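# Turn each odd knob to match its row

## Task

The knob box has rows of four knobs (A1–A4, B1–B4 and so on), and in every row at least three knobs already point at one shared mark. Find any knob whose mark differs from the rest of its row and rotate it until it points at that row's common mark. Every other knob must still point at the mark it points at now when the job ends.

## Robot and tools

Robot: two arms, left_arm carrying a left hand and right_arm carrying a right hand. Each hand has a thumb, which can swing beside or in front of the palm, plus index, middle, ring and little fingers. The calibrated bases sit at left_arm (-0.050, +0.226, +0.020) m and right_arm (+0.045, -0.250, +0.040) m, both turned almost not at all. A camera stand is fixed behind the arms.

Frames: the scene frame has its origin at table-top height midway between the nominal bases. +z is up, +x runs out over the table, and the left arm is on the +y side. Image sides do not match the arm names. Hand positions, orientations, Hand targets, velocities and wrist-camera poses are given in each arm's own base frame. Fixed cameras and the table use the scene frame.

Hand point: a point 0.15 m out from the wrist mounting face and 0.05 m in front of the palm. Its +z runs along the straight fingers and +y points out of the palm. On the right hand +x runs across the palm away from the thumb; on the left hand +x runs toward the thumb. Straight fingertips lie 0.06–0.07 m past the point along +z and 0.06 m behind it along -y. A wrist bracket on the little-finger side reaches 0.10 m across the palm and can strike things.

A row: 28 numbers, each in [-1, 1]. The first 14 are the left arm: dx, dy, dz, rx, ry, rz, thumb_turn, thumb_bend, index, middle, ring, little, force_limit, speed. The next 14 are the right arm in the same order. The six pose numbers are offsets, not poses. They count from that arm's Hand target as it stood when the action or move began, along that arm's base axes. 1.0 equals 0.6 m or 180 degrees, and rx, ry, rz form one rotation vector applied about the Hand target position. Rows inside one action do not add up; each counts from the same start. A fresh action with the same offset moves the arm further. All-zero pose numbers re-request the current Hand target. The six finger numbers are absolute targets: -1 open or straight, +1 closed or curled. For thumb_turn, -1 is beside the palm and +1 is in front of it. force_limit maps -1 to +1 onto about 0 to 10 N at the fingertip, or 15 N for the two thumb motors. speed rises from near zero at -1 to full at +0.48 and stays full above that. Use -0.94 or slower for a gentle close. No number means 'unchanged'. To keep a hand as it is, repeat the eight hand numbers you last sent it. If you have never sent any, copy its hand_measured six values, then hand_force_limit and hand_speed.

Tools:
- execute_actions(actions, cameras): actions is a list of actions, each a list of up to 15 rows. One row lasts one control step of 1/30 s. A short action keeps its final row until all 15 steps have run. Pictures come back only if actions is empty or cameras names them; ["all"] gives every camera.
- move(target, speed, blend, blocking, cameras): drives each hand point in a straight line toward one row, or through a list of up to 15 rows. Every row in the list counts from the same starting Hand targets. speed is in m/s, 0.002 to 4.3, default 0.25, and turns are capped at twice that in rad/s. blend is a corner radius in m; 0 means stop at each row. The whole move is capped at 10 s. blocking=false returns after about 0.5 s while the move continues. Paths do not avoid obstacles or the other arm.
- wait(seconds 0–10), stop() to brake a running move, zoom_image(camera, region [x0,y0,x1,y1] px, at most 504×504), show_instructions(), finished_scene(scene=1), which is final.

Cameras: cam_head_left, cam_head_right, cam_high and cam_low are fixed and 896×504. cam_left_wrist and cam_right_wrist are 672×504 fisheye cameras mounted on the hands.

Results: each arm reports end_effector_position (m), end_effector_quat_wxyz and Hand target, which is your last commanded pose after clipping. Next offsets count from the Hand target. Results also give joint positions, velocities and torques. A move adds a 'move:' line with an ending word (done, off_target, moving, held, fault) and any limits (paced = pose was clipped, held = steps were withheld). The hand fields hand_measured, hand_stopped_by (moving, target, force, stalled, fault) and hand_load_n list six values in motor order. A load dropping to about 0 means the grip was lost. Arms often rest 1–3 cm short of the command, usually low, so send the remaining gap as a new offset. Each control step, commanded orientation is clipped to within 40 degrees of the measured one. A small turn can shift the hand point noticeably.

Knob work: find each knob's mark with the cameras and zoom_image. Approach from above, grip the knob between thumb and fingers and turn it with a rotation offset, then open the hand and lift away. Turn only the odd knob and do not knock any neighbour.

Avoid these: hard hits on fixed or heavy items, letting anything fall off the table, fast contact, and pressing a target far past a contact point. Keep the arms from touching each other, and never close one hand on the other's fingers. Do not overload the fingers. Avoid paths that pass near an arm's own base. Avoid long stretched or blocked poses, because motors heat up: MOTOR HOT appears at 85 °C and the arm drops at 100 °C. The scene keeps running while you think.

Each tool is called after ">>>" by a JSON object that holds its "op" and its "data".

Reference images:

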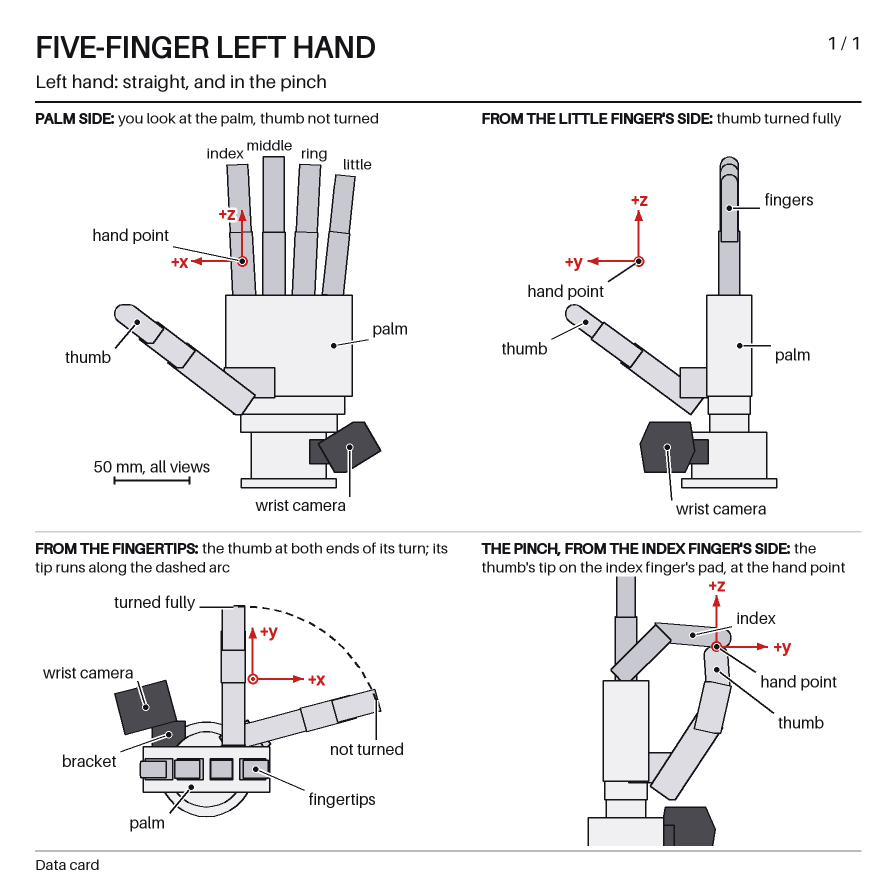

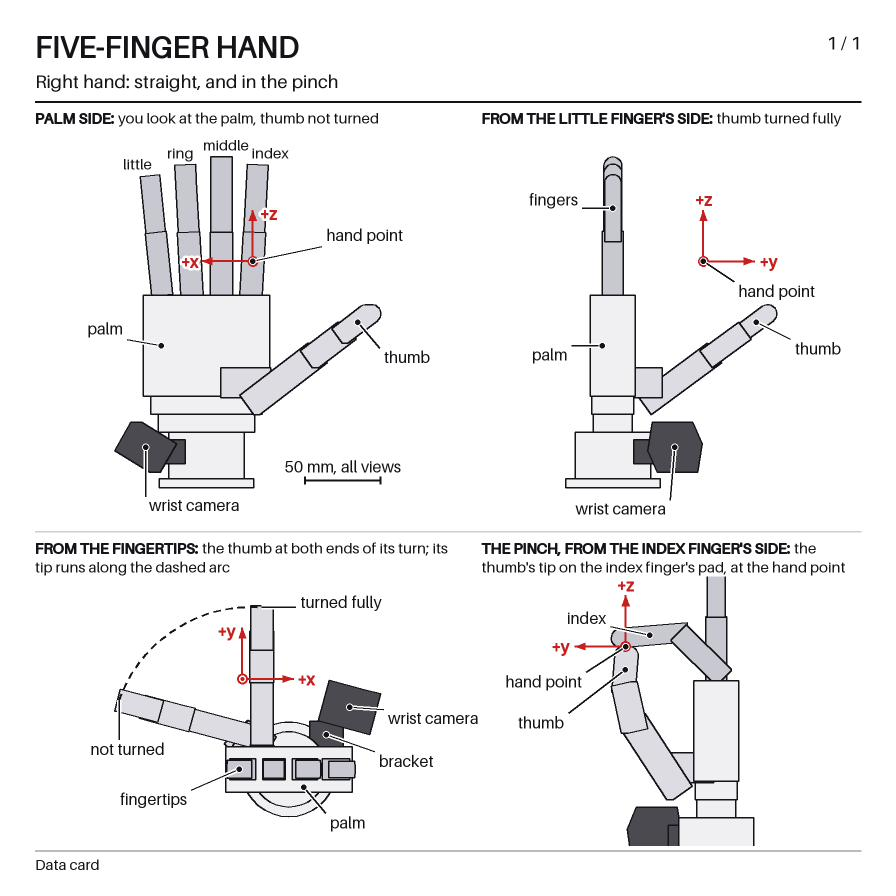

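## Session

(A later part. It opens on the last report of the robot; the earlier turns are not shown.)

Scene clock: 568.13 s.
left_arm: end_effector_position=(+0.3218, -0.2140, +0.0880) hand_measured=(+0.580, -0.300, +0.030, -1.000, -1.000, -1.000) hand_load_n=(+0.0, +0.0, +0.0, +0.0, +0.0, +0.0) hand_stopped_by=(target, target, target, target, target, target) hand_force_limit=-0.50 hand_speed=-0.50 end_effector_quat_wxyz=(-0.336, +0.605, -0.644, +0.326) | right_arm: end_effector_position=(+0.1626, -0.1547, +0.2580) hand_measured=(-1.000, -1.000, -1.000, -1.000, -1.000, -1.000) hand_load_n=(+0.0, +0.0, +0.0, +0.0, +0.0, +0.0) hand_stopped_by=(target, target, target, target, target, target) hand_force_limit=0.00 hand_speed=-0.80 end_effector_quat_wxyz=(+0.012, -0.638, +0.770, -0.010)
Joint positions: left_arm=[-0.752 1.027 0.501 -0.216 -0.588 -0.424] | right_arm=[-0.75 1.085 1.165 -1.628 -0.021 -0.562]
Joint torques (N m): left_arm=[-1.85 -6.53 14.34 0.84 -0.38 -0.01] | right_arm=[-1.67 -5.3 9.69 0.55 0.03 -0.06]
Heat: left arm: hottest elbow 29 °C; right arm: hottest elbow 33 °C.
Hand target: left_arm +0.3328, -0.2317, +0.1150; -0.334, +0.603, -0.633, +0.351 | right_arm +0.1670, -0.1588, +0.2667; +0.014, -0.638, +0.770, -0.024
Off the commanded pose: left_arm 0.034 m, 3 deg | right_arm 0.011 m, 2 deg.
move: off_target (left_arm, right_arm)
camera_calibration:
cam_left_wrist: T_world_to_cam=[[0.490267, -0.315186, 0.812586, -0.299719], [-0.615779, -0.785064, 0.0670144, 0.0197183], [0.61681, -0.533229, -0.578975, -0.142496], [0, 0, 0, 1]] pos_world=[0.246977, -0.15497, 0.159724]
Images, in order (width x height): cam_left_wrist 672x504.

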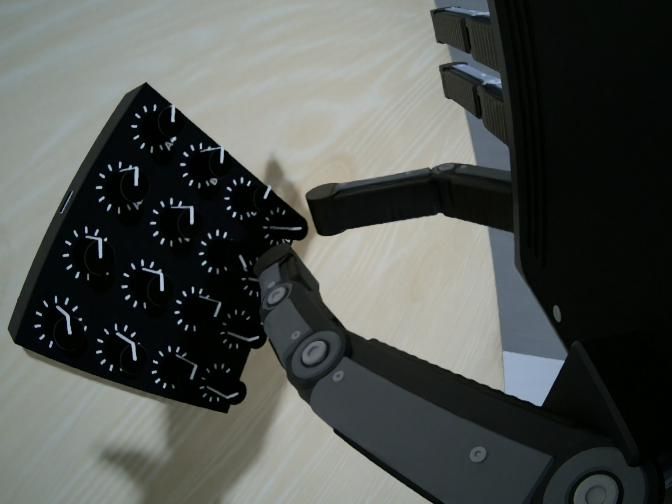

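>>> {"op": "move", "data": {"target": [0.0, 0.0, 0.09, 0, 0, 0, 0.58, -0.3, 0.03, -1, -1, -1, -0.5, -0.5, 0, 0, 0, 0, 0, 0, -1, -1, -1, -1, -1, -1, 0, -0.8], "speed": 0.2, "cameras": ["cam_left_wrist"]}}

>>> {"op": "zoom_image", "data": {"camera": "cam_left_wrist", "region": [0, 100, 330, 440]}}

Scene clock: 575.43 s.
left_arm: end_effector_position=(+0.3239, -0.2159, +0.1405) hand_measured=(+0.580, -0.300, +0.030, -1.000, -1.000, -1.000) hand_load_n=(+0.0, +0.0, +0.0, +0.0, +0.0, +0.0) hand_stopped_by=(target, target, target, target, target, target) hand_force_limit=-0.50 hand_speed=-0.50 end_effector_quat_wxyz=(-0.336, +0.605, -0.644, +0.327) | right_arm: end_effector_position=(+0.1626, -0.1547, +0.2580) hand_measured=(-1.000, -1.000, -1.000, -1.000, -1.000, -1.000) hand_load_n=(+0.0, -0.5, +0.0, +0.0, +0.0, +0.0) hand_stopped_by=(target, target, target, target, target, target) hand_force_limit=0.00 hand_speed=-0.80 end_effector_quat_wxyz=(+0.012, -0.638, +0.770, -0.010)
Joint positions: left_arm=[-0.752 0.95 0.609 -0.399 -0.588 -0.424] | right_arm=[-0.75 1.085 1.165 -1.628 -0.021 -0.562]
Joint torques (N m): left_arm=[-1.73 -5.83 15.27 0.96 -0.37 -0.01] | right_arm=[-1.61 -5.3 9.68 0.54 0.04 -0.06]
Heat: left arm: hottest elbow 30 °C; right arm: hottest elbow 33 °C.
Hand target: left_arm +0.3328, -0.2317, +0.1690; -0.334, +0.603, -0.633, +0.351 | right_arm +0.1670, -0.1588, +0.2667; +0.014, -0.638, +0.770, -0.024
Off the commanded pose: left_arm 0.034 m, 3 deg | right_arm 0.011 m, 2 deg.
move: off_target (left_arm, right_arm)
camera_calibration:
cam_left_wrist: T_world_to_cam=[[0.489445, -0.313986, 0.813546, -0.343685], [-0.615728, -0.785068, 0.0674387, 0.0158439], [0.617514, -0.53393, -0.577577, -0.114986], [0, 0, 0, 1]] pos_world=[0.248976, -0.156868, 0.212122]
Images, in order (width x height): cam_left_wrist 672x504.

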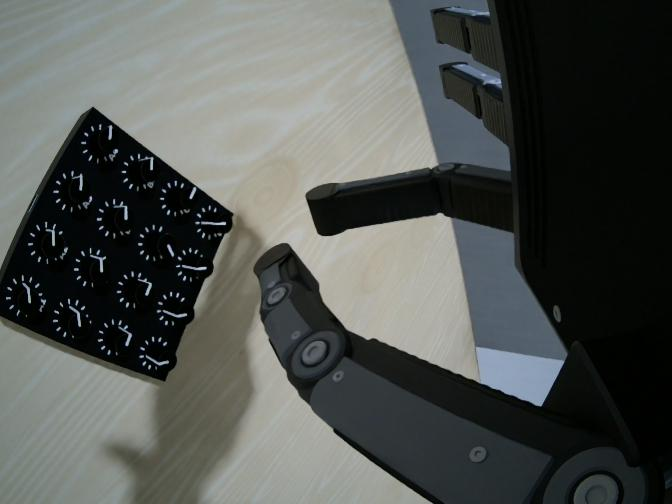

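Scaled by 1.482 from the camera's 672x504 image, which has a finer 960x720 frame.

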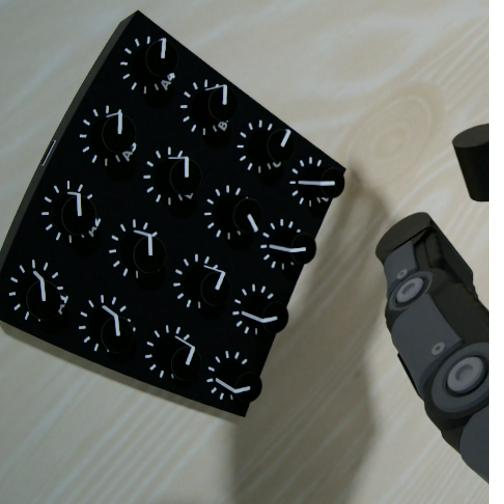

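>>> {"op": "zoom_image", "data": {"camera": "cam_left_wrist", "region": [100, 150, 260, 310]}}

Scaled by 3.150 from the camera's 672x504 image, which has a finer 960x720 frame.

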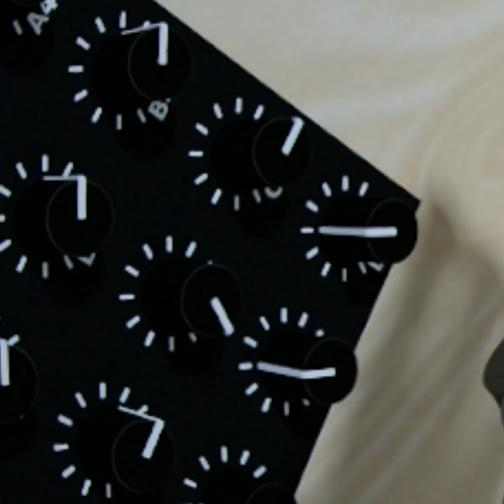

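>>> {"op": "move", "data": {"target": [[-0.0077, 0.015, -0.1, 0, 0, -0.162, 0.58, -0.3, 0.03, -1, -1, -1, -0.5, -0.5, 0, 0, 0, 0, 0, 0, -1, -1, -1, -1, -1, -1, 0, -0.8], [-0.0077, 0.015, -0.2242, 0, 0, -0.162, 0.58, -0.3, 0.03, -1, -1, -1, -0.5, -0.5, 0, 0, 0, 0, 0, 0, -1, -1, -1, -1, -1, -1, 0, -0.8]], "speed": [0.15, 0.08], "cameras": ["cam_left_wrist"]}}

>>> {"op": "zoom_image", "data": {"camera": "cam_left_wrist", "region": [200, 140, 360, 300]}}

Scene clock: 596.90 s.
left_arm: end_effector_position=(+0.3292, -0.2297, +0.0450) hand_measured=(+0.580, -0.300, +0.030, -1.000, -1.000, -1.000) hand_load_n=(+0.0, +0.0, +0.0, -0.5, +0.0, +0.0) hand_stopped_by=(target, target, target, target, target, target) hand_force_limit=-0.50 hand_speed=-0.50 end_effector_quat_wxyz=(+0.235, -0.421, +0.762, -0.432) | right_arm: end_effector_position=(+0.1626, -0.1547, +0.2580) hand_measured=(-1.000, -1.000, -1.000, -1.000, -1.000, -1.000) hand_load_n=(+0.0, +0.0, +0.0, +0.0, +0.0, +0.0) hand_stopped_by=(target, target, target, target, target, target) hand_force_limit=0.00 hand_speed=-0.80 end_effector_quat_wxyz=(+0.012, -0.638, +0.770, -0.010)
Joint positions: left_arm=[-0.511 1.158 0.375 0.239 0.049 0.024] | right_arm=[-0.75 1.085 1.165 -1.628 -0.021 -0.562]
Joint torques (N m): left_arm=[0.21 -5.01 7.19 2.24 0.15 0.17] | right_arm=[-1.61 -5.25 9.69 0.55 0.04 -0.06]
Heat: left arm: hottest elbow 32 °C; right arm: hottest elbow 33 °C.
Hand target: left_arm +0.3281, -0.2227, +0.0345; +0.235, -0.424, +0.765, -0.424 | right_arm +0.1670, -0.1588, +0.2667; +0.014, -0.638, +0.770, -0.024
Off the commanded pose: left_arm 0.013 m, 1 deg | right_arm 0.011 m, 2 deg.
move: off_target (left_arm, right_arm)
camera_calibration:
cam_left_wrist: T_world_to_cam=[[0.248415, -0.463765, 0.850419, -0.229638], [-0.927414, -0.367315, 0.0705947, 0.2132], [0.279632, -0.806227, -0.521349, -0.134668], [0, 0, 0, 1]] pos_world=[0.292428, -0.136759, 0.110029]
Images, in order (width x height): cam_left_wrist 672x504.

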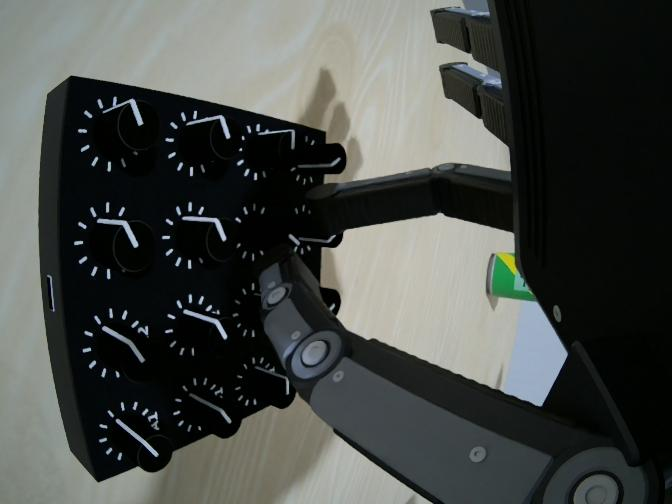

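Scaled by 3.150 from the camera's 672x504 image, which has a finer 960x720 frame.

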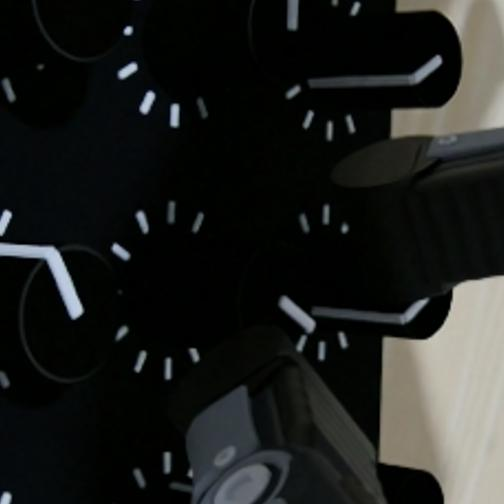

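>>> {"op": "move", "data": {"target": [-0.0022, 0.0017, -0.0195, 0, 0, 0, 0.58, -0.3, 0.03, -1, -1, -1, -0.5, -0.5, 0, 0, 0, 0, 0, 0, -1, -1, -1, -1, -1, -1, 0, -0.8], "speed": 0.06, "cameras": ["cam_left_wrist"]}}

>>> {"op": "zoom_image", "data": {"camera": "cam_left_wrist", "region": [220, 140, 380, 300]}}

Scene clock: 607.30 s.
left_arm: end_effector_position=(+0.3287, -0.2290, +0.0335) hand_measured=(+0.580, -0.300, +0.030, -1.000, -1.000, -1.000) hand_load_n=(+0.0, +0.0, -0.5, +0.0, +0.0, +0.0) hand_stopped_by=(target, target, target, target, target, target) hand_force_limit=-0.50 hand_speed=-0.50 end_effector_quat_wxyz=(+0.235, -0.421, +0.762, -0.432) | right_arm: end_effector_position=(+0.1626, -0.1547, +0.2580) hand_measured=(-1.000, -1.000, -1.000, -1.000, -1.000, -1.000) hand_load_n=(+0.0, +0.0, +0.0, +0.0, +0.0, +0.0) hand_stopped_by=(target, target, target, target, target, target) hand_force_limit=0.00 hand_speed=-0.80 end_effector_quat_wxyz=(+0.012, -0.638, +0.770, -0.010)
Joint positions: left_arm=[-0.51 1.197 0.357 0.297 0.049 0.024] | right_arm=[-0.75 1.085 1.165 -1.628 -0.021 -0.562]
Joint torques (N m): left_arm=[0.38 -5.01 6.84 2.22 0.16 0.18] | right_arm=[-1.61 -5.25 9.68 0.55 0.04 -0.06]
Heat: left arm: hottest elbow 31 °C; right arm: hottest elbow 33 °C.
Hand target: left_arm +0.3270, -0.2217, +0.0229; +0.235, -0.425, +0.765, -0.424 | right_arm +0.1670, -0.1588, +0.2667; +0.014, -0.638, +0.770, -0.024
Off the commanded pose: left_arm 0.013 m, 1 deg | right_arm 0.011 m, 2 deg.
move: off_target (left_arm, right_arm)
camera_calibration:
cam_left_wrist: T_world_to_cam=[[0.248239, -0.463067, 0.85085, -0.21917], [-0.927276, -0.367694, 0.070423, 0.213552], [0.280242, -0.806455, -0.520667, -0.140232], [0, 0, 0, 1]] pos_world=[0.291727, -0.136059, 0.0984278]
Images, in order (width x height): cam_left_wrist 672x504.

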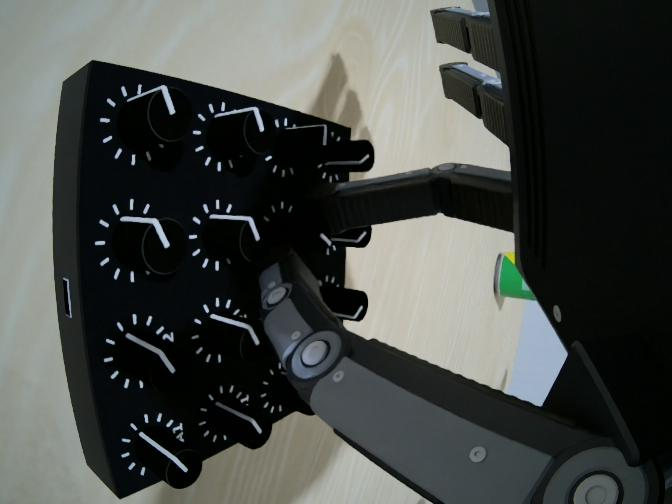

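Scaled by 3.150 from the camera's 672x504 image, which has a finer 960x720 frame.

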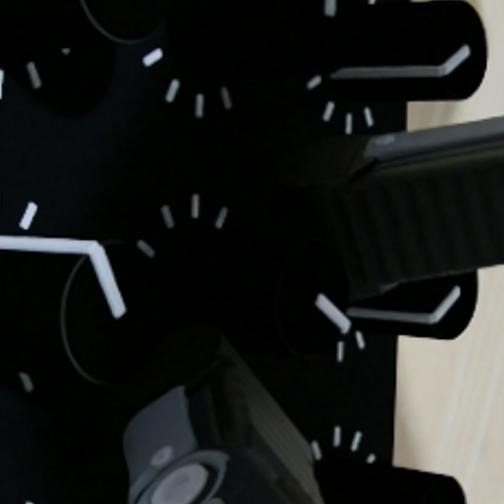

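>>> {"op": "move", "data": {"target": [0.0, 0.0, 0.0, 0, 0, 0, 0.58, -0.3, 0.5, -1, -1, -1, 0.05, -0.86, 0, 0, 0, 0, 0, 0, -1, -1, -1, -1, -1, -1, 0, -0.8], "speed": 0.06, "cameras": ["cam_left_wrist"]}}

>>> {"op": "zoom_image", "data": {"camera": "cam_left_wrist", "region": [220, 140, 380, 300]}}

Scene clock: 610.57 s.
left_arm: end_effector_position=(+0.3286, -0.2290, +0.0327) hand_measured=(+0.580, -0.300, +0.170, -1.000, -1.000, -1.000) hand_load_n=(-0.5, +1.5, +6.0, +0.0, +0.0, +0.0) hand_stopped_by=(target, target, force, target, target, target) hand_force_limit=0.05 hand_speed=-0.86 end_effector_quat_wxyz=(+0.235, -0.421, +0.763, -0.431) | right_arm: end_effector_position=(+0.1626, -0.1547, +0.2580) hand_measured=(-1.000, -1.000, -1.000, -1.000, -1.000, -1.000) hand_load_n=(+0.0, +0.0, +0.0, +0.0, +0.0, +0.0) hand_stopped_by=(target, target, target, target, target, target) hand_force_limit=0.00 hand_speed=-0.80 end_effector_quat_wxyz=(+0.012, -0.638, +0.770, -0.010)
Joint positions: left_arm=[-0.51 1.2 0.357 0.298 0.05 0.025] | right_arm=[-0.75 1.085 1.165 -1.628 -0.021 -0.562]
Joint torques (N m): left_arm=[0.09 -5.66 6.8 2.1 0.14 0.17] | right_arm=[-1.67 -5.19 9.69 0.55 0.04 -0.07]
Heat: left arm: hottest elbow 30 °C; right arm: hottest elbow 33 °C.
Hand target: left_arm +0.3269, -0.2217, +0.0229; +0.235, -0.424, +0.765, -0.424 | right_arm +0.1670, -0.1588, +0.2667; +0.014, -0.638, +0.770, -0.024
Off the commanded pose: left_arm 0.012 m, 1 deg | right_arm 0.011 m, 2 deg.
move: off_target (left_arm, right_arm)
camera_calibration:
cam_left_wrist: T_world_to_cam=[[0.248523, -0.464454, 0.850011, -0.218877], [-0.927557, -0.366932, 0.0707007, 0.213847], [0.279059, -0.806004, -0.521999, -0.140035], [0, 0, 0, 1]] pos_world=[0.291829, -0.13606, 0.0978301]
Images, in order (width x height): cam_left_wrist 672x504.

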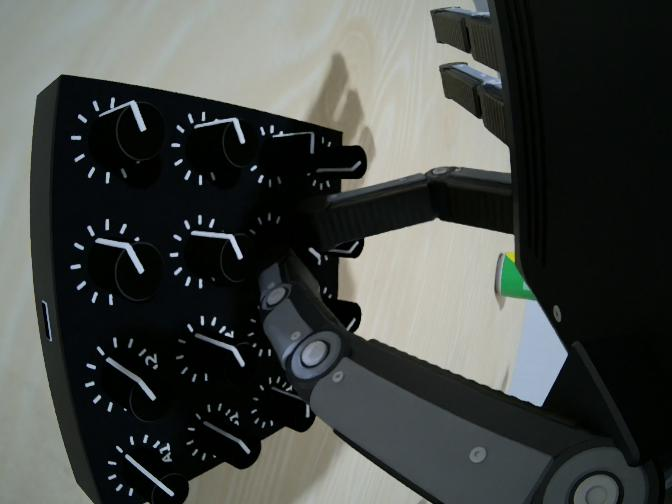

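Scaled by 3.150 from the camera's 672x504 image, which has a finer 960x720 frame.

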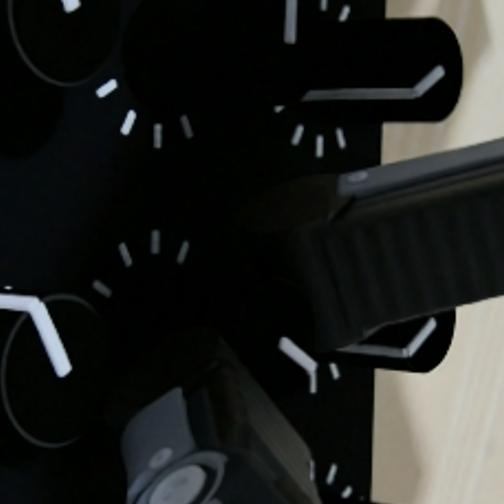

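>>> {"op": "move", "data": {"target": [0.0, 0.0, 0.0, 0, 0, 0, 0.58, -0.3, 0.55, -1, -1, -1, 0.35, -0.86, 0, 0, 0, 0, 0, 0, -1, -1, -1, -1, -1, -1, 0, -0.8], "speed": 0.06, "cameras": []}}

Scene clock: 613.87 s.
left_arm: end_effector_position=(+0.3286, -0.2290, +0.0325) hand_measured=(+0.580, -0.300, +0.178, -1.000, -1.000, -1.000) hand_load_n=(+0.0, +3.5, +9.5, +0.0, +0.0, +0.0) hand_stopped_by=(target, target, force, target, target, target) hand_force_limit=0.35 hand_speed=-0.86 end_effector_quat_wxyz=(+0.235, -0.421, +0.763, -0.431) | right_arm: end_effector_position=(+0.1626, -0.1547, +0.2580) hand_measured=(-1.000, -1.000, -1.000, -1.000, -1.000, -1.000) hand_load_n=(+0.0, +0.0, +0.0, +0.0, +0.5, +0.0) hand_stopped_by=(target, target, target, target, target, target) hand_force_limit=0.00 hand_speed=-0.80 end_effector_quat_wxyz=(+0.012, -0.638, +0.770, -0.010)
Joint positions: left_arm=[-0.51 1.2 0.357 0.298 0.05 0.025] | right_arm=[-0.75 1.085 1.165 -1.628 -0.021 -0.562]
Joint torques (N m): left_arm=[0.15 -5.54 6.82 2.07 0.16 0.17] | right_arm=[-1.67 -5.25 9.68 0.55 0.04 -0.07]
Heat: left arm: hottest elbow 30 °C; right arm: hottest elbow 33 °C.
Hand target: left_arm +0.3269, -0.2218, +0.0229; +0.235, -0.425, +0.765, -0.424 | right_arm +0.1670, -0.1588, +0.2667; +0.014, -0.638, +0.770, -0.024
Off the commanded pose: left_arm 0.012 m, 1 deg | right_arm 0.011 m, 2 deg.
move: off_target (left_arm, right_arm)
No camera images: "cameras" was empty.

>>> {"op": "move", "data": {"target": [0.001, -0.042, 0.0085, 0, 0, 0.111, 0.58, -0.3, 0.55, -1, -1, -1, 0.35, -0.86, 0, 0, 0, 0, 0, 0, -1, -1, -1, -1, -1, -1, 0, -0.8], "speed": 0.1, "cameras": ["cam_left_wrist"]}}

>>> {"op": "zoom_image", "data": {"camera": "cam_left_wrist", "region": [200, 120, 400, 320]}}

Scene clock: 620.30 s.
left_arm: end_effector_position=(+0.3304, -0.2299, +0.0320) hand_measured=(+0.580, -0.302, +0.178, -1.000, -1.000, -1.000) hand_load_n=(-3.0, +4.0, +5.5, +0.0, +0.0, +0.0) hand_stopped_by=(target, target, force, target, target, target) hand_force_limit=0.35 hand_speed=-0.86 end_effector_quat_wxyz=(+0.321, -0.554, +0.669, -0.378) | right_arm: end_effector_position=(+0.1626, -0.1547, +0.2580) hand_measured=(-1.000, -1.000, -1.000, -1.000, -1.000, -1.000) hand_load_n=(+0.5, +0.0, +0.0, +0.0, +0.0, +0.0) hand_stopped_by=(target, target, target, target, target, target) hand_force_limit=0.00 hand_speed=-0.80 end_effector_quat_wxyz=(+0.012, -0.638, +0.770, -0.010)
Joint positions: left_arm=[-0.719 1.208 0.371 0.233 -0.462 -0.286] | right_arm=[-0.75 1.085 1.165 -1.628 -0.021 -0.562]
Joint torques (N m): left_arm=[-2.9 -4.19 10.39 0.64 0.39 -0.14] | right_arm=[-1.55 -5.19 9.69 0.55 0.04 -0.07]
Heat: left arm: hottest elbow 30 °C; right arm: hottest elbow 33 °C.
Hand target: left_arm +0.3275, -0.2469, +0.0280; +0.305, -0.551, +0.680, -0.377 | right_arm +0.1670, -0.1588, +0.2667; +0.014, -0.638, +0.770, -0.024
Off the commanded pose: left_arm 0.018 m, 2 deg | right_arm 0.011 m, 2 deg.
move: off_target (left_arm, right_arm)
camera_calibration:
cam_left_wrist: T_world_to_cam=[[0.393592, -0.348369, 0.85072, -0.2404], [-0.722856, -0.689018, 0.052283, 0.0741222], [0.567948, -0.635526, -0.523013, -0.197914], [0, 0, 0, 1]] pos_world=[0.260604, -0.158456, 0.0971258]
Images, in order (width x height): cam_left_wrist 672x504.

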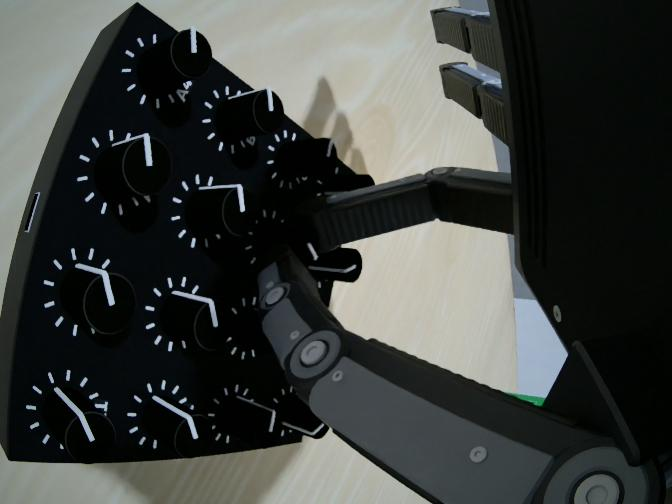

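Scaled by 2.520 from the camera's 672x504 image, which has a finer 960x720 frame.

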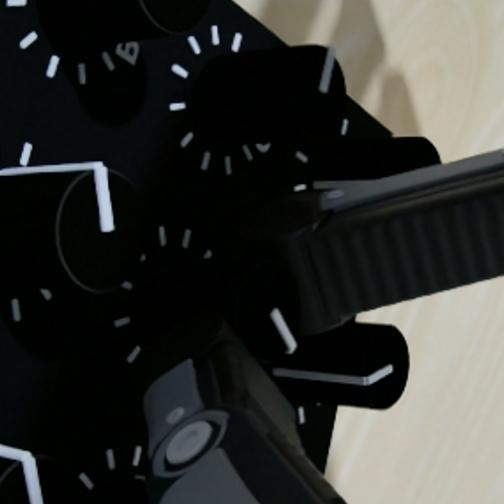

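>>> {"op": "zoom_image", "data": {"camera": "cam_left_wrist", "region": [20, 100, 340, 420]}}

Scaled by 1.575 from the camera's 672x504 image, which has a finer 960x720 frame.

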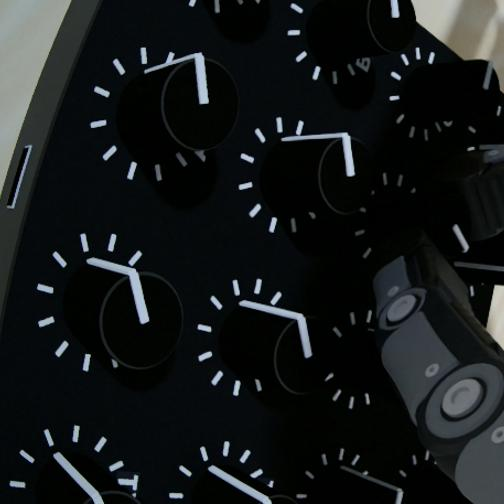

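>>> {"op": "move", "data": {"target": [0.0, 0.0, 0.0, 0, 0, 0, 0.58, -0.3, 0.58, -1, -1, -1, 0.45, -0.86, 0, 0, 0, 0, 0, 0, -1, -1, -1, -1, -1, -1, 0, -0.8], "speed": 0.06, "cameras": []}}

>>> {"op": "move", "data": {"target": [0.006, 0.0417, -0.01, 0, 0, -0.15, 0.58, -0.3, 0.58, -1, -1, -1, 0.45, -0.86, 0, 0, 0, 0, 0, 0, -1, -1, -1, -1, -1, -1, 0, -0.8], "speed": 0.1, "cameras": ["cam_left_wrist"]}}

>>> {"op": "zoom_image", "data": {"camera": "cam_left_wrist", "region": [200, 120, 400, 320]}}

Scene clock: 643.77 s.
left_arm: end_effector_position=(+0.3302, -0.2302, +0.0319) hand_measured=(+0.580, -0.302, +0.188, -1.000, -1.000, -1.000) hand_load_n=(-3.0, +5.0, +9.5, +0.0, +0.0, +0.0) hand_stopped_by=(target, target, force, target, target, target) hand_force_limit=0.45 hand_speed=-0.86 end_effector_quat_wxyz=(+0.321, -0.554, +0.668, -0.378) | right_arm: end_effector_position=(+0.1626, -0.1547, +0.2580) hand_measured=(-1.000, -1.000, -1.000, -1.000, -1.000, -1.000) hand_load_n=(+0.0, +0.0, +0.0, +0.0, +0.0, +0.0) hand_stopped_by=(target, target, target, target, target, target) hand_force_limit=0.00 hand_speed=-0.80 end_effector_quat_wxyz=(+0.012, -0.638, +0.770, -0.010)
Joint positions: left_arm=[-0.719 1.208 0.371 0.233 -0.463 -0.288] | right_arm=[-0.75 1.085 1.165 -1.628 -0.021 -0.562]
Joint torques (N m): left_arm=[-2.78 -3.84 10.51 0.69 0.4 -0.12] | right_arm=[-1.67 -5.19 9.68 0.58 0.04 -0.06]
Heat: left arm: hottest elbow 30 °C; right arm: hottest elbow 33 °C.
Hand target: left_arm +0.3275, -0.2470, +0.0280; +0.305, -0.551, +0.680, -0.377 | right_arm +0.1670, -0.1588, +0.2667; +0.014, -0.638, +0.770, -0.024
Off the commanded pose: left_arm 0.017 m, 2 deg | right_arm 0.011 m, 2 deg.
move: off_target (left_arm, right_arm)
No camera images: "cameras" was empty.

Scene clock: 646.80 s.
left_arm: end_effector_position=(+0.3272, -0.2312, +0.0313) hand_measured=(+0.580, -0.302, +0.188, -1.000, -1.000, -1.000) hand_load_n=(+1.5, +6.5, +8.5, +0.0, +0.0, +0.0) hand_stopped_by=(target, target, force, target, target, target) hand_force_limit=0.45 hand_speed=-0.86 end_effector_quat_wxyz=(+0.203, -0.374, +0.786, -0.448) | right_arm: end_effector_position=(+0.1626, -0.1547, +0.2580) hand_measured=(-1.000, -1.000, -1.000, -1.000, -1.000, -1.000) hand_load_n=(+0.5, +0.0, +0.0, +0.0, +0.0, +0.0) hand_stopped_by=(target, target, target, target, target, target) hand_force_limit=0.00 hand_speed=-0.80 end_effector_quat_wxyz=(+0.012, -0.638, +0.770, -0.010)
Joint positions: left_arm=[-0.452 1.227 0.372 0.3 0.213 0.111] | right_arm=[-0.75 1.085 1.165 -1.628 -0.021 -0.562]
Joint torques (N m): left_arm=[0.67 -5.13 7.68 1.85 0 0.32] | right_arm=[-1.61 -5.3 9.69 0.57 0.04 -0.06]
Heat: left arm: hottest elbow 30 °C; right arm: hottest elbow 33 °C.
Hand target: left_arm +0.3312, -0.2219, +0.0221; +0.209, -0.377, +0.789, -0.437 | right_arm +0.1670, -0.1588, +0.2667; +0.014, -0.638, +0.770, -0.024
Off the commanded pose: left_arm 0.014 m, 2 deg | right_arm 0.011 m, 2 deg.
move: off_target (left_arm, right_arm)
camera_calibration:
cam_left_wrist: T_world_to_cam=[[0.193283, -0.48296, 0.854044, -0.204704], [-0.96591, -0.246454, 0.079231, 0.251943], [0.172217, -0.840244, -0.514132, -0.115428], [0, 0, 0, 1]] pos_world=[0.302799, -0.13376, 0.0955196]
Images, in order (width x height): cam_left_wrist 672x504.

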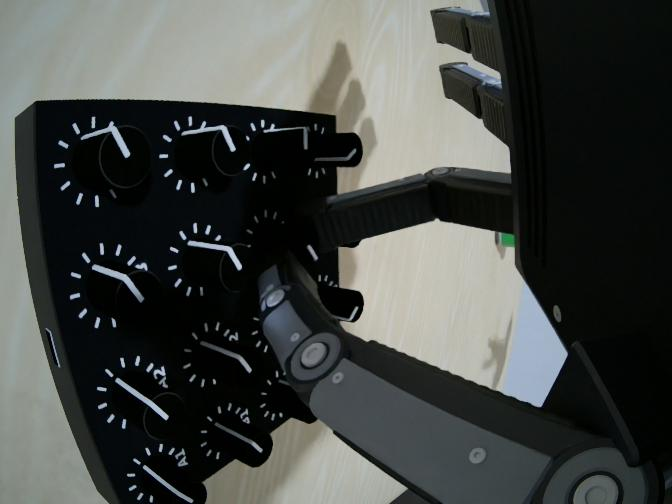

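Scaled by 2.520 from the camera's 672x504 image, which has a finer 960x720 frame.

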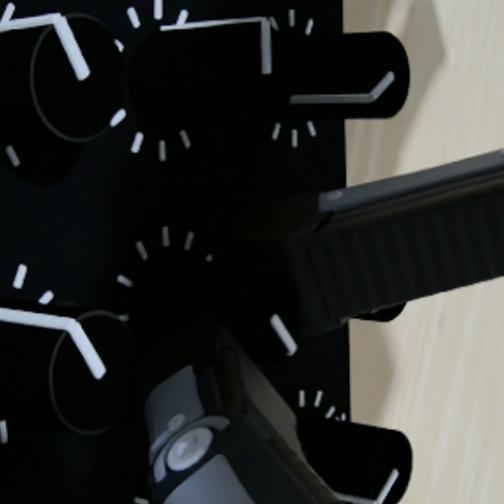

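>>> {"op": "move", "data": {"target": [0.0, 0.0, 0.0, 0, 0, 0, 0.58, -0.34, 0.0, -1, -1, -1, -0.5, -0.5, 0, 0, 0, 0, 0, 0, -1, -1, -1, -1, -1, -1, 0, -0.8], "speed": 0.06, "cameras": []}}

>>> {"op": "move", "data": {"target": [[0.01, 0.0, 0.09, 0, 0, 0, 0.58, -0.34, 0.0, -1, -1, -1, -0.5, -0.5, 0, 0, 0, 0, 0, 0, -1, -1, -1, -1, -1, -1, 0, -0.8], [-0.0047, 0.0107, 0.105, 0, 0, 0.311, 0.58, -0.34, 0.0, -1, -1, -1, -0.5, -0.5, 0, 0, 0, 0, 0, 0, -1, -1, -1, -1, -1, -1, 0, -0.8], [-0.0047, 0.0107, 0.105, 0, 0, 0.194, 0.58, -0.34, 0.0, -1, -1, -1, -0.5, -0.5, 0, 0, 0, 0, 0, 0, -1, -1, -1, -1, -1, -1, 0, -0.8], [-0.0047, 0.0107, 0.0207, 0, 0, 0.194, 0.58, -0.3, 0.03, -1, -1, -1, -0.5, -0.5, 0, 0, 0, 0, 0, 0, -1, -1, -1, -1, -1, -1, 0, -0.8]], "speed": [0.15, 0.25, 0.25, 0.08], "cameras": ["cam_left_wrist"]}}

>>> {"op": "zoom_image", "data": {"camera": "cam_left_wrist", "region": [180, 120, 380, 320]}}

Scene clock: 672.43 s.
left_arm: end_effector_position=(+0.3285, -0.2289, +0.0302) hand_measured=(+0.580, -0.340, +0.000, -1.000, -1.000, -1.000) hand_load_n=(+1.5, +0.0, +0.0, +0.0, +0.0, +0.0) hand_stopped_by=(target, target, target, target, target, target) hand_force_limit=-0.50 hand_speed=-0.50 end_effector_quat_wxyz=(+0.205, -0.375, +0.786, -0.446) | right_arm: end_effector_position=(+0.1626, -0.1547, +0.2580) hand_measured=(-1.000, -1.000, -1.000, -1.000, -1.000, -1.000) hand_load_n=(+0.0, +0.0, +0.0, +0.0, +0.0, +0.0) hand_stopped_by=(target, target, target, target, target, target) hand_force_limit=0.00 hand_speed=-0.80 end_effector_quat_wxyz=(+0.012, -0.638, +0.770, -0.010)
Joint positions: left_arm=[-0.447 1.23 0.372 0.3 0.211 0.116] | right_arm=[-0.75 1.085 1.165 -1.628 -0.021 -0.562]
Joint torques (N m): left_arm=[0.44 -5.01 7.6 1.77 0.07 0.27] | right_arm=[-1.61 -5.3 9.66 0.54 0.04 -0.07]
Heat: left arm: hottest elbow 29 °C; right arm: hottest elbow 33 °C.
Hand target: left_arm +0.3312, -0.2218, +0.0220; +0.209, -0.377, +0.789, -0.437 | right_arm +0.1670, -0.1588, +0.2667; +0.014, -0.638, +0.770, -0.024
Off the commanded pose: left_arm 0.011 m, 1 deg | right_arm 0.011 m, 2 deg.
move: off_target (left_arm, right_arm)
No camera images: "cameras" was empty.

Scene clock: 679.57 s.
left_arm: end_effector_position=(+0.3293, -0.2235, +0.0457) hand_measured=(+0.580, -0.300, +0.030, -1.000, -1.000, -1.000) hand_load_n=(+0.0, +0.0, +0.0, +0.0, +0.0, +0.0) hand_stopped_by=(target, target, target, target, target, target) hand_force_limit=-0.50 hand_speed=-0.50 end_effector_quat_wxyz=(-0.328, +0.595, -0.636, +0.366) | right_arm: end_effector_position=(+0.1626, -0.1547, +0.2580) hand_measured=(-1.000, -1.000, -1.000, -1.000, -1.000, -1.000) hand_load_n=(+0.0, +0.0, +0.0, +0.0, +0.0, +0.0) hand_stopped_by=(target, target, target, target, target, target) hand_force_limit=0.00 hand_speed=-0.80 end_effector_quat_wxyz=(+0.012, -0.638, +0.770, -0.010)
Joint positions: left_arm=[-0.737 1.153 0.396 0.107 -0.543 -0.395] | right_arm=[-0.75 1.085 1.165 -1.628 -0.021 -0.562]
Joint torques (N m): left_arm=[0.21 -4.72 7.3 1.84 -0.16 0.19] | right_arm=[-1.67 -5.25 9.7 0.53 0.04 -0.06]
Heat: left arm: hottest elbow 29 °C; right arm: hottest elbow 33 °C.
Hand target: left_arm +0.3283, -0.2155, +0.0345; -0.330, +0.596, -0.640, +0.355 | right_arm +0.1670, -0.1588, +0.2667; +0.014, -0.638, +0.770, -0.024
Off the commanded pose: left_arm 0.014 m, 1 deg | right_arm 0.011 m, 2 deg.
move: off_target (left_arm, right_arm); target 4's new numbers were sent with left_arm's hand 0.014 m and 1 deg from that target
camera_calibration:
cam_left_wrist: T_world_to_cam=[[0.43841, -0.282945, 0.853076, -0.249631], [-0.647249, -0.757937, 0.0812425, 0.0354594], [0.623591, -0.58777, -0.515423, -0.194114], [0, 0, 0, 1]] pos_world=[0.253439, -0.15785, 0.110022]
Images, in order (width x height): cam_left_wrist 672x504.

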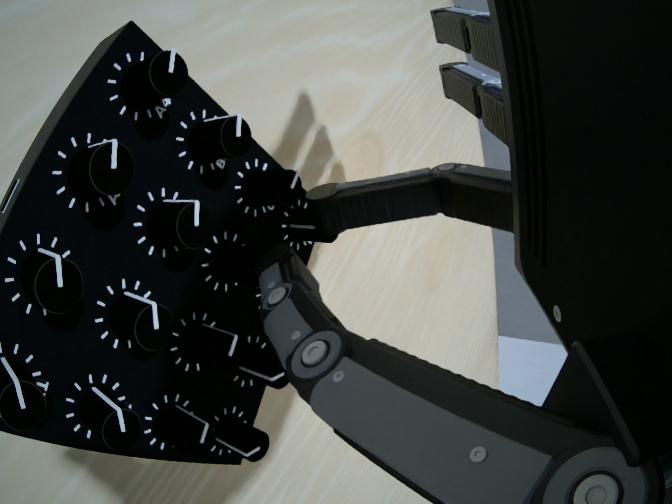

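Scaled by 2.520 from the camera's 672x504 image, which has a finer 960x720 frame.

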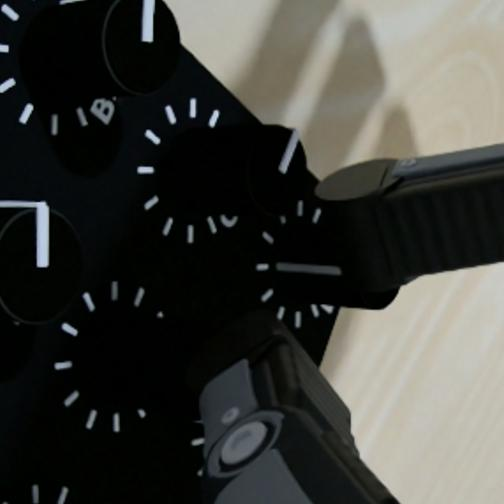

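>>> {"op": "move", "data": {"target": [-0.005, 0.0, -0.0195, 0, 0, 0, 0.58, -0.3, 0.03, -1, -1, -1, -0.5, -0.5, 0, 0, 0, 0, 0, 0, -1, -1, -1, -1, -1, -1, 0, -0.8], "speed": 0.06, "cameras": ["cam_left_wrist"]}}

>>> {"op": "zoom_image", "data": {"camera": "cam_left_wrist", "region": [200, 140, 400, 340]}}

Scene clock: 687.20 s.
left_arm: end_effector_position=(+0.3298, -0.2231, +0.0411) hand_measured=(+0.580, -0.300, +0.030, -1.000, -1.000, -1.000) hand_load_n=(+0.0, -0.5, -2.0, +0.0, +0.0, +0.0) hand_stopped_by=(target, target, target, target, target, target) hand_force_limit=-0.50 hand_speed=-0.50 end_effector_quat_wxyz=(-0.330, +0.595, -0.632, +0.372) | right_arm: end_effector_position=(+0.1626, -0.1547, +0.2580) hand_measured=(-1.000, -1.000, -1.000, -1.000, -1.000, -1.000) hand_load_n=(+0.0, +0.0, +0.0, +0.0, +0.0, +0.0) hand_stopped_by=(target, target, target, target, target, target) hand_force_limit=0.00 hand_speed=-0.80 end_effector_quat_wxyz=(+0.012, -0.638, +0.770, -0.010)
Joint positions: left_arm=[-0.737 1.169 0.379 0.157 -0.547 -0.395] | right_arm=[-0.75 1.085 1.165 -1.628 -0.021 -0.562]
Joint torques (N m): left_arm=[-0.32 -3.72 6.74 1.99 -0.28 0.11] | right_arm=[-1.61 -5.3 9.69 0.57 0.04 -0.07]
Heat: left arm: hottest elbow 29 °C; right arm: hottest elbow 33 °C.
Hand target: left_arm +0.3253, -0.2155, +0.0227; -0.330, +0.596, -0.640, +0.355 | right_arm +0.1670, -0.1588, +0.2667; +0.014, -0.638, +0.770, -0.024
Off the commanded pose: left_arm 0.020 m, 2 deg | right_arm 0.011 m, 2 deg.
move: off_target (left_arm, right_arm)
camera_calibration:
cam_left_wrist: T_world_to_cam=[[0.427584, -0.273595, 0.861579, -0.240498], [-0.646245, -0.758956, 0.0797108, 0.0359222], [0.632092, -0.590874, -0.501326, -0.200562], [0, 0, 0, 1]] pos_world=[0.252821, -0.157042, 0.103798]
Images, in order (width x height): cam_left_wrist 672x504.

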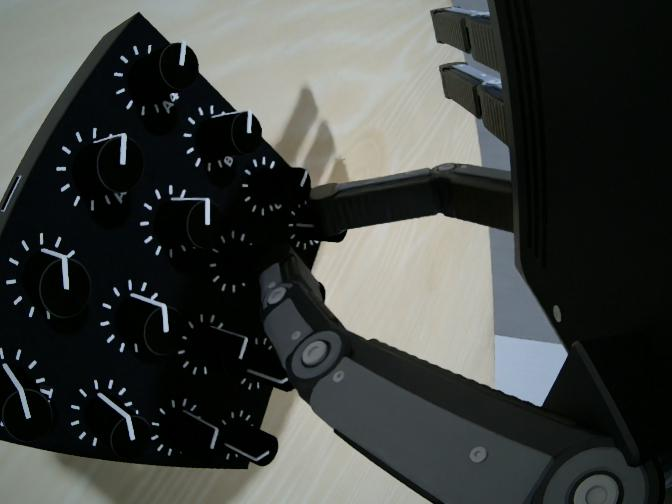

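Scaled by 2.520 from the camera's 672x504 image, which has a finer 960x720 frame.

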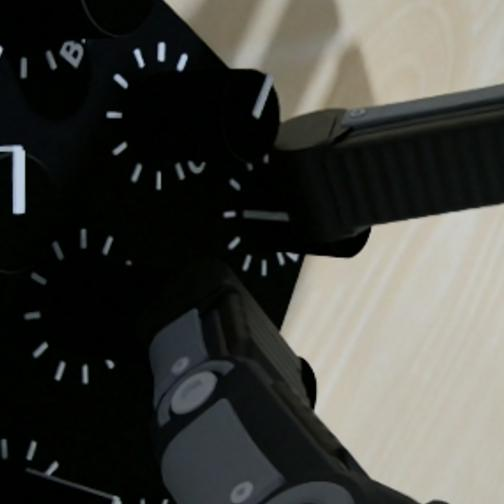

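>>> {"op": "move", "data": {"target": [[0.0, 0.0, 0.06, 0, 0, 0, 0.58, -0.34, 0.0, -1, -1, -1, -0.5, -0.5, 0, 0, 0, 0, 0, 0, -1, -1, -1, -1, -1, -1, 0, -0.8], [-0.02, -0.0023, 0.12, 0, 0, 0.111, 0.58, -0.34, 0.0, -1, -1, -1, -0.5, -0.5, 0, 0, 0, 0, 0, 0, -1, -1, -1, -1, -1, -1, 0, -0.8]], "speed": [0.1, 0.2], "cameras": ["cam_left_wrist"]}}

>>> {"op": "zoom_image", "data": {"camera": "cam_left_wrist", "region": [60, 120, 280, 340]}}

Scene clock: 710.73 s.
left_arm: end_effector_position=(+0.3035, -0.1979, +0.0791) hand_measured=(+0.580, -0.338, +0.000, -1.000, -1.000, -1.000) hand_load_n=(+0.5, +0.0, +0.0, +0.0, +0.0, +0.0) hand_stopped_by=(target, target, target, target, target, target) hand_force_limit=-0.50 hand_speed=-0.50 end_effector_quat_wxyz=(-0.392, +0.698, -0.532, +0.278) | right_arm: end_effector_position=(+0.1626, -0.1547, +0.2580) hand_measured=(-1.000, -1.000, -1.000, -1.000, -1.000, -1.000) hand_load_n=(+0.0, +0.0, +0.0, +0.0, +0.0, +0.0) hand_stopped_by=(target, target, target, target, target, target) hand_force_limit=0.00 hand_speed=-0.80 end_effector_quat_wxyz=(+0.012, -0.638, +0.770, -0.010)
Joint positions: left_arm=[-0.887 1.088 0.543 -0.499 -0.898 -0.897] | right_arm=[-0.75 1.085 1.165 -1.628 -0.021 -0.562]
Joint torques (N m): left_arm=[-2.02 -4.89 13.67 0.57 -0.65 -0.01] | right_arm=[-1.61 -5.25 9.69 0.57 0.04 -0.07]
Heat: left arm: hottest elbow 29 °C; right arm: hottest elbow 33 °C.
Hand target: left_arm +0.3132, -0.2169, +0.0947; -0.387, +0.698, -0.527, +0.292 | right_arm +0.1670, -0.1588, +0.2667; +0.014, -0.638, +0.770, -0.024
Off the commanded pose: left_arm 0.026 m, 2 deg | right_arm 0.011 m, 2 deg.
move: off_target (left_arm, right_arm)
camera_calibration:
cam_left_wrist: T_world_to_cam=[[0.541514, -0.140518, 0.828865, -0.260775], [-0.333887, -0.940787, 0.0586429, -0.094075], [0.771545, -0.308503, -0.556367, -0.132072], [0, 0, 0, 1]] pos_world=[0.211702, -0.165893, 0.148184]
Images, in order (width x height): cam_left_wrist 672x504.

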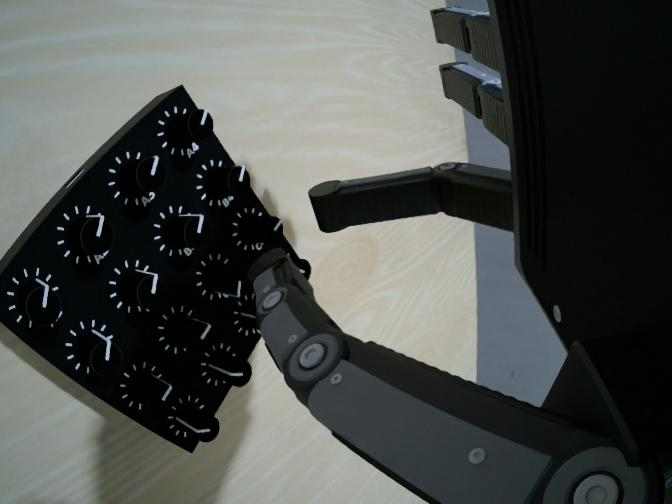

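Scaled by 2.291 from the camera's 672x504 image, which has a finer 960x720 frame.

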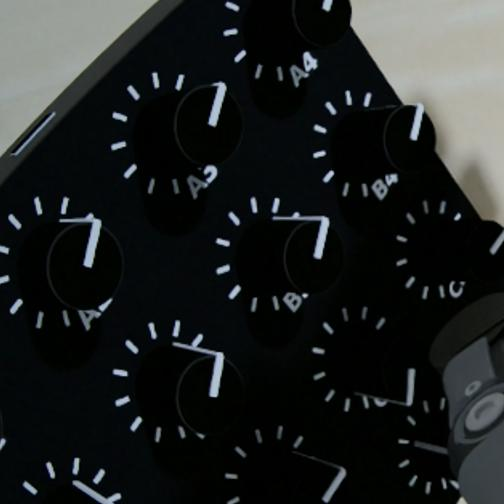

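>>> {"op": "move", "data": {"target": [[-0.0113, 0.0097, 0.0, 0, 0, -0.1, 0.58, -0.34, 0.0, -1, -1, -1, -0.5, -0.5, 0, 0, 0, 0, 0, 0, -1, -1, -1, -1, -1, -1, 0, -0.8], [-0.0113, 0.0097, -0.097, 0, 0, -0.1, 0.58, -0.3, 0.03, -1, -1, -1, -0.5, -0.5, 0, 0, 0, 0, 0, 0, -1, -1, -1, -1, -1, -1, 0, -0.8]], "speed": [0.2, 0.08], "cameras": ["cam_left_wrist"]}}

>>> {"op": "zoom_image", "data": {"camera": "cam_left_wrist", "region": [180, 120, 380, 320]}}

Scene clock: 727.93 s.
left_arm: end_effector_position=(+0.3070, -0.2187, +0.0469) hand_measured=(+0.580, -0.300, +0.030, -1.000, -1.000, -1.000) hand_load_n=(+0.0, +0.0, +0.0, +0.0, -0.5, +0.0) hand_stopped_by=(target, target, target, target, target, target) hand_force_limit=-0.50 hand_speed=-0.50 end_effector_quat_wxyz=(-0.333, +0.606, -0.626, +0.359) | right_arm: end_effector_position=(+0.1626, -0.1547, +0.2580) hand_measured=(-1.000, -1.000, -1.000, -1.000, -1.000, -1.000) hand_load_n=(+0.5, +0.0, +0.0, +0.0, +0.0, +0.0) hand_stopped_by=(target, target, target, target, target, target) hand_force_limit=0.00 hand_speed=-0.80 end_effector_quat_wxyz=(+0.012, -0.638, +0.770, -0.010)
Joint positions: left_arm=[-0.799 1.085 0.367 0.027 -0.618 -0.468] | right_arm=[-0.75 1.085 1.165 -1.628 -0.021 -0.562]
Joint torques (N m): left_arm=[-0.21 -4.13 7.31 1.85 -0.21 0.18] | right_arm=[-1.61 -5.3 9.69 0.57 0.04 -0.06]
Heat: left arm: hottest elbow 29 °C; right arm: hottest elbow 33 °C.
Hand target: left_arm +0.3065, -0.2110, +0.0365; -0.336, +0.607, -0.630, +0.349 | right_arm +0.1670, -0.1588, +0.2667; +0.014, -0.638, +0.770, -0.024
Off the commanded pose: left_arm 0.013 m, 1 deg | right_arm 0.011 m, 2 deg.
move: off_target (left_arm, right_arm); target 2's new numbers were sent with left_arm's hand 0.013 m and 1 deg from that target
camera_calibration:
cam_left_wrist: T_world_to_cam=[[0.449629, -0.267528, 0.85221, -0.239583], [-0.620631, -0.779732, 0.0826722, 0.0115238], [0.642379, -0.56608, -0.516626, -0.177686], [0, 0, 0, 1]] pos_world=[0.229017, -0.155694, 0.111425]
Images, in order (width x height): cam_left_wrist 672x504.

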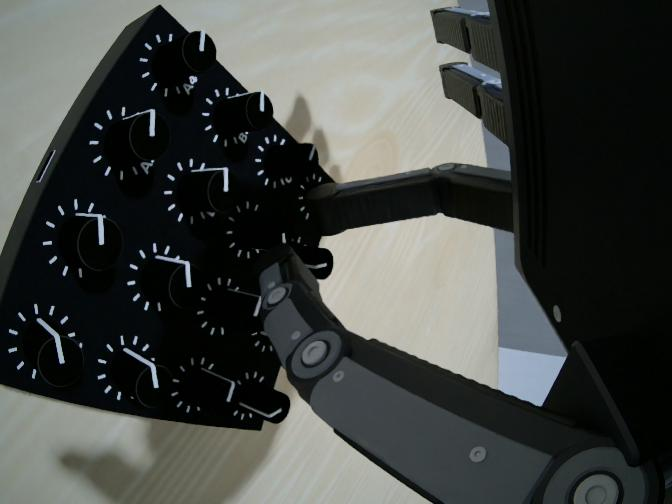

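Scaled by 2.520 from the camera's 672x504 image, which has a finer 960x720 frame.

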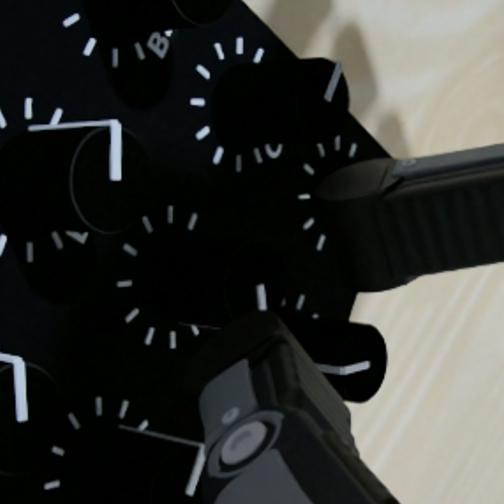

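>>> {"op": "move", "data": {"target": [0.0033, -0.001, -0.0232, 0, 0, 0, 0.58, -0.3, 0.03, -1, -1, -1, -0.5, -0.5, 0, 0, 0, 0, 0, 0, -1, -1, -1, -1, -1, -1, 0, -0.8], "speed": 0.06, "cameras": ["cam_left_wrist"]}}

>>> {"op": "zoom_image", "data": {"camera": "cam_left_wrist", "region": [220, 140, 420, 340]}}

Scene clock: 734.47 s.
left_arm: end_effector_position=(+0.3103, -0.2204, +0.0342) hand_measured=(+0.580, -0.300, +0.030, -1.000, -1.000, -1.000) hand_load_n=(+0.0, +0.0, +0.0, +0.0, +0.0, +0.0) hand_stopped_by=(target, target, target, target, target, target) hand_force_limit=-0.50 hand_speed=-0.50 end_effector_quat_wxyz=(-0.334, +0.606, -0.625, +0.361) | right_arm: end_effector_position=(+0.1626, -0.1547, +0.2580) hand_measured=(-1.000, -1.000, -1.000, -1.000, -1.000, -1.000) hand_load_n=(+0.0, +0.0, +0.0, +0.0, +0.0, +0.0) hand_stopped_by=(target, target, target, target, target, target) hand_force_limit=0.00 hand_speed=-0.80 end_effector_quat_wxyz=(+0.012, -0.638, +0.770, -0.010)
Joint positions: left_arm=[-0.795 1.142 0.355 0.101 -0.616 -0.465] | right_arm=[-0.75 1.085 1.165 -1.628 -0.021 -0.562]
Joint torques (N m): left_arm=[0.32 -4.13 6.71 1.76 -0.2 0.18] | right_arm=[-1.61 -5.3 9.69 0.57 0.04 -0.06]
Heat: left arm: hottest elbow 29 °C; right arm: hottest elbow 33 °C.
Hand target: left_arm +0.3084, -0.2116, +0.0225; -0.336, +0.607, -0.630, +0.349 | right_arm +0.1670, -0.1588, +0.2667; +0.014, -0.638, +0.770, -0.024
Off the commanded pose: left_arm 0.015 m, 1 deg | right_arm 0.011 m, 2 deg.
move: off_target (left_arm, right_arm)
camera_calibration:
cam_left_wrist: T_world_to_cam=[[0.448088, -0.265269, 0.853727, -0.229757], [-0.620166, -0.780054, 0.0831231, 0.0130717], [0.643903, -0.566699, -0.514044, -0.188004], [0, 0, 0, 1]] pos_world=[0.232114, -0.157292, 0.0984207]
Images, in order (width x height): cam_left_wrist 672x504.

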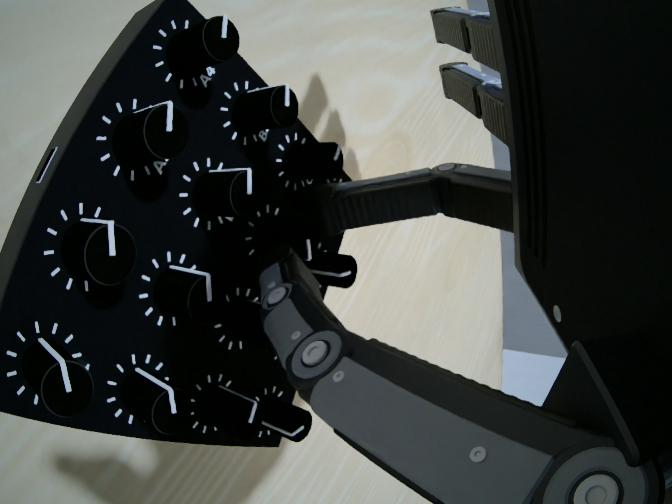

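Scaled by 2.520 from the camera's 672x504 image, which has a finer 960x720 frame.

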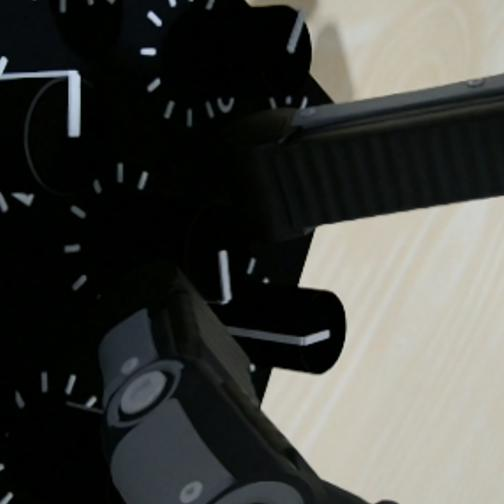

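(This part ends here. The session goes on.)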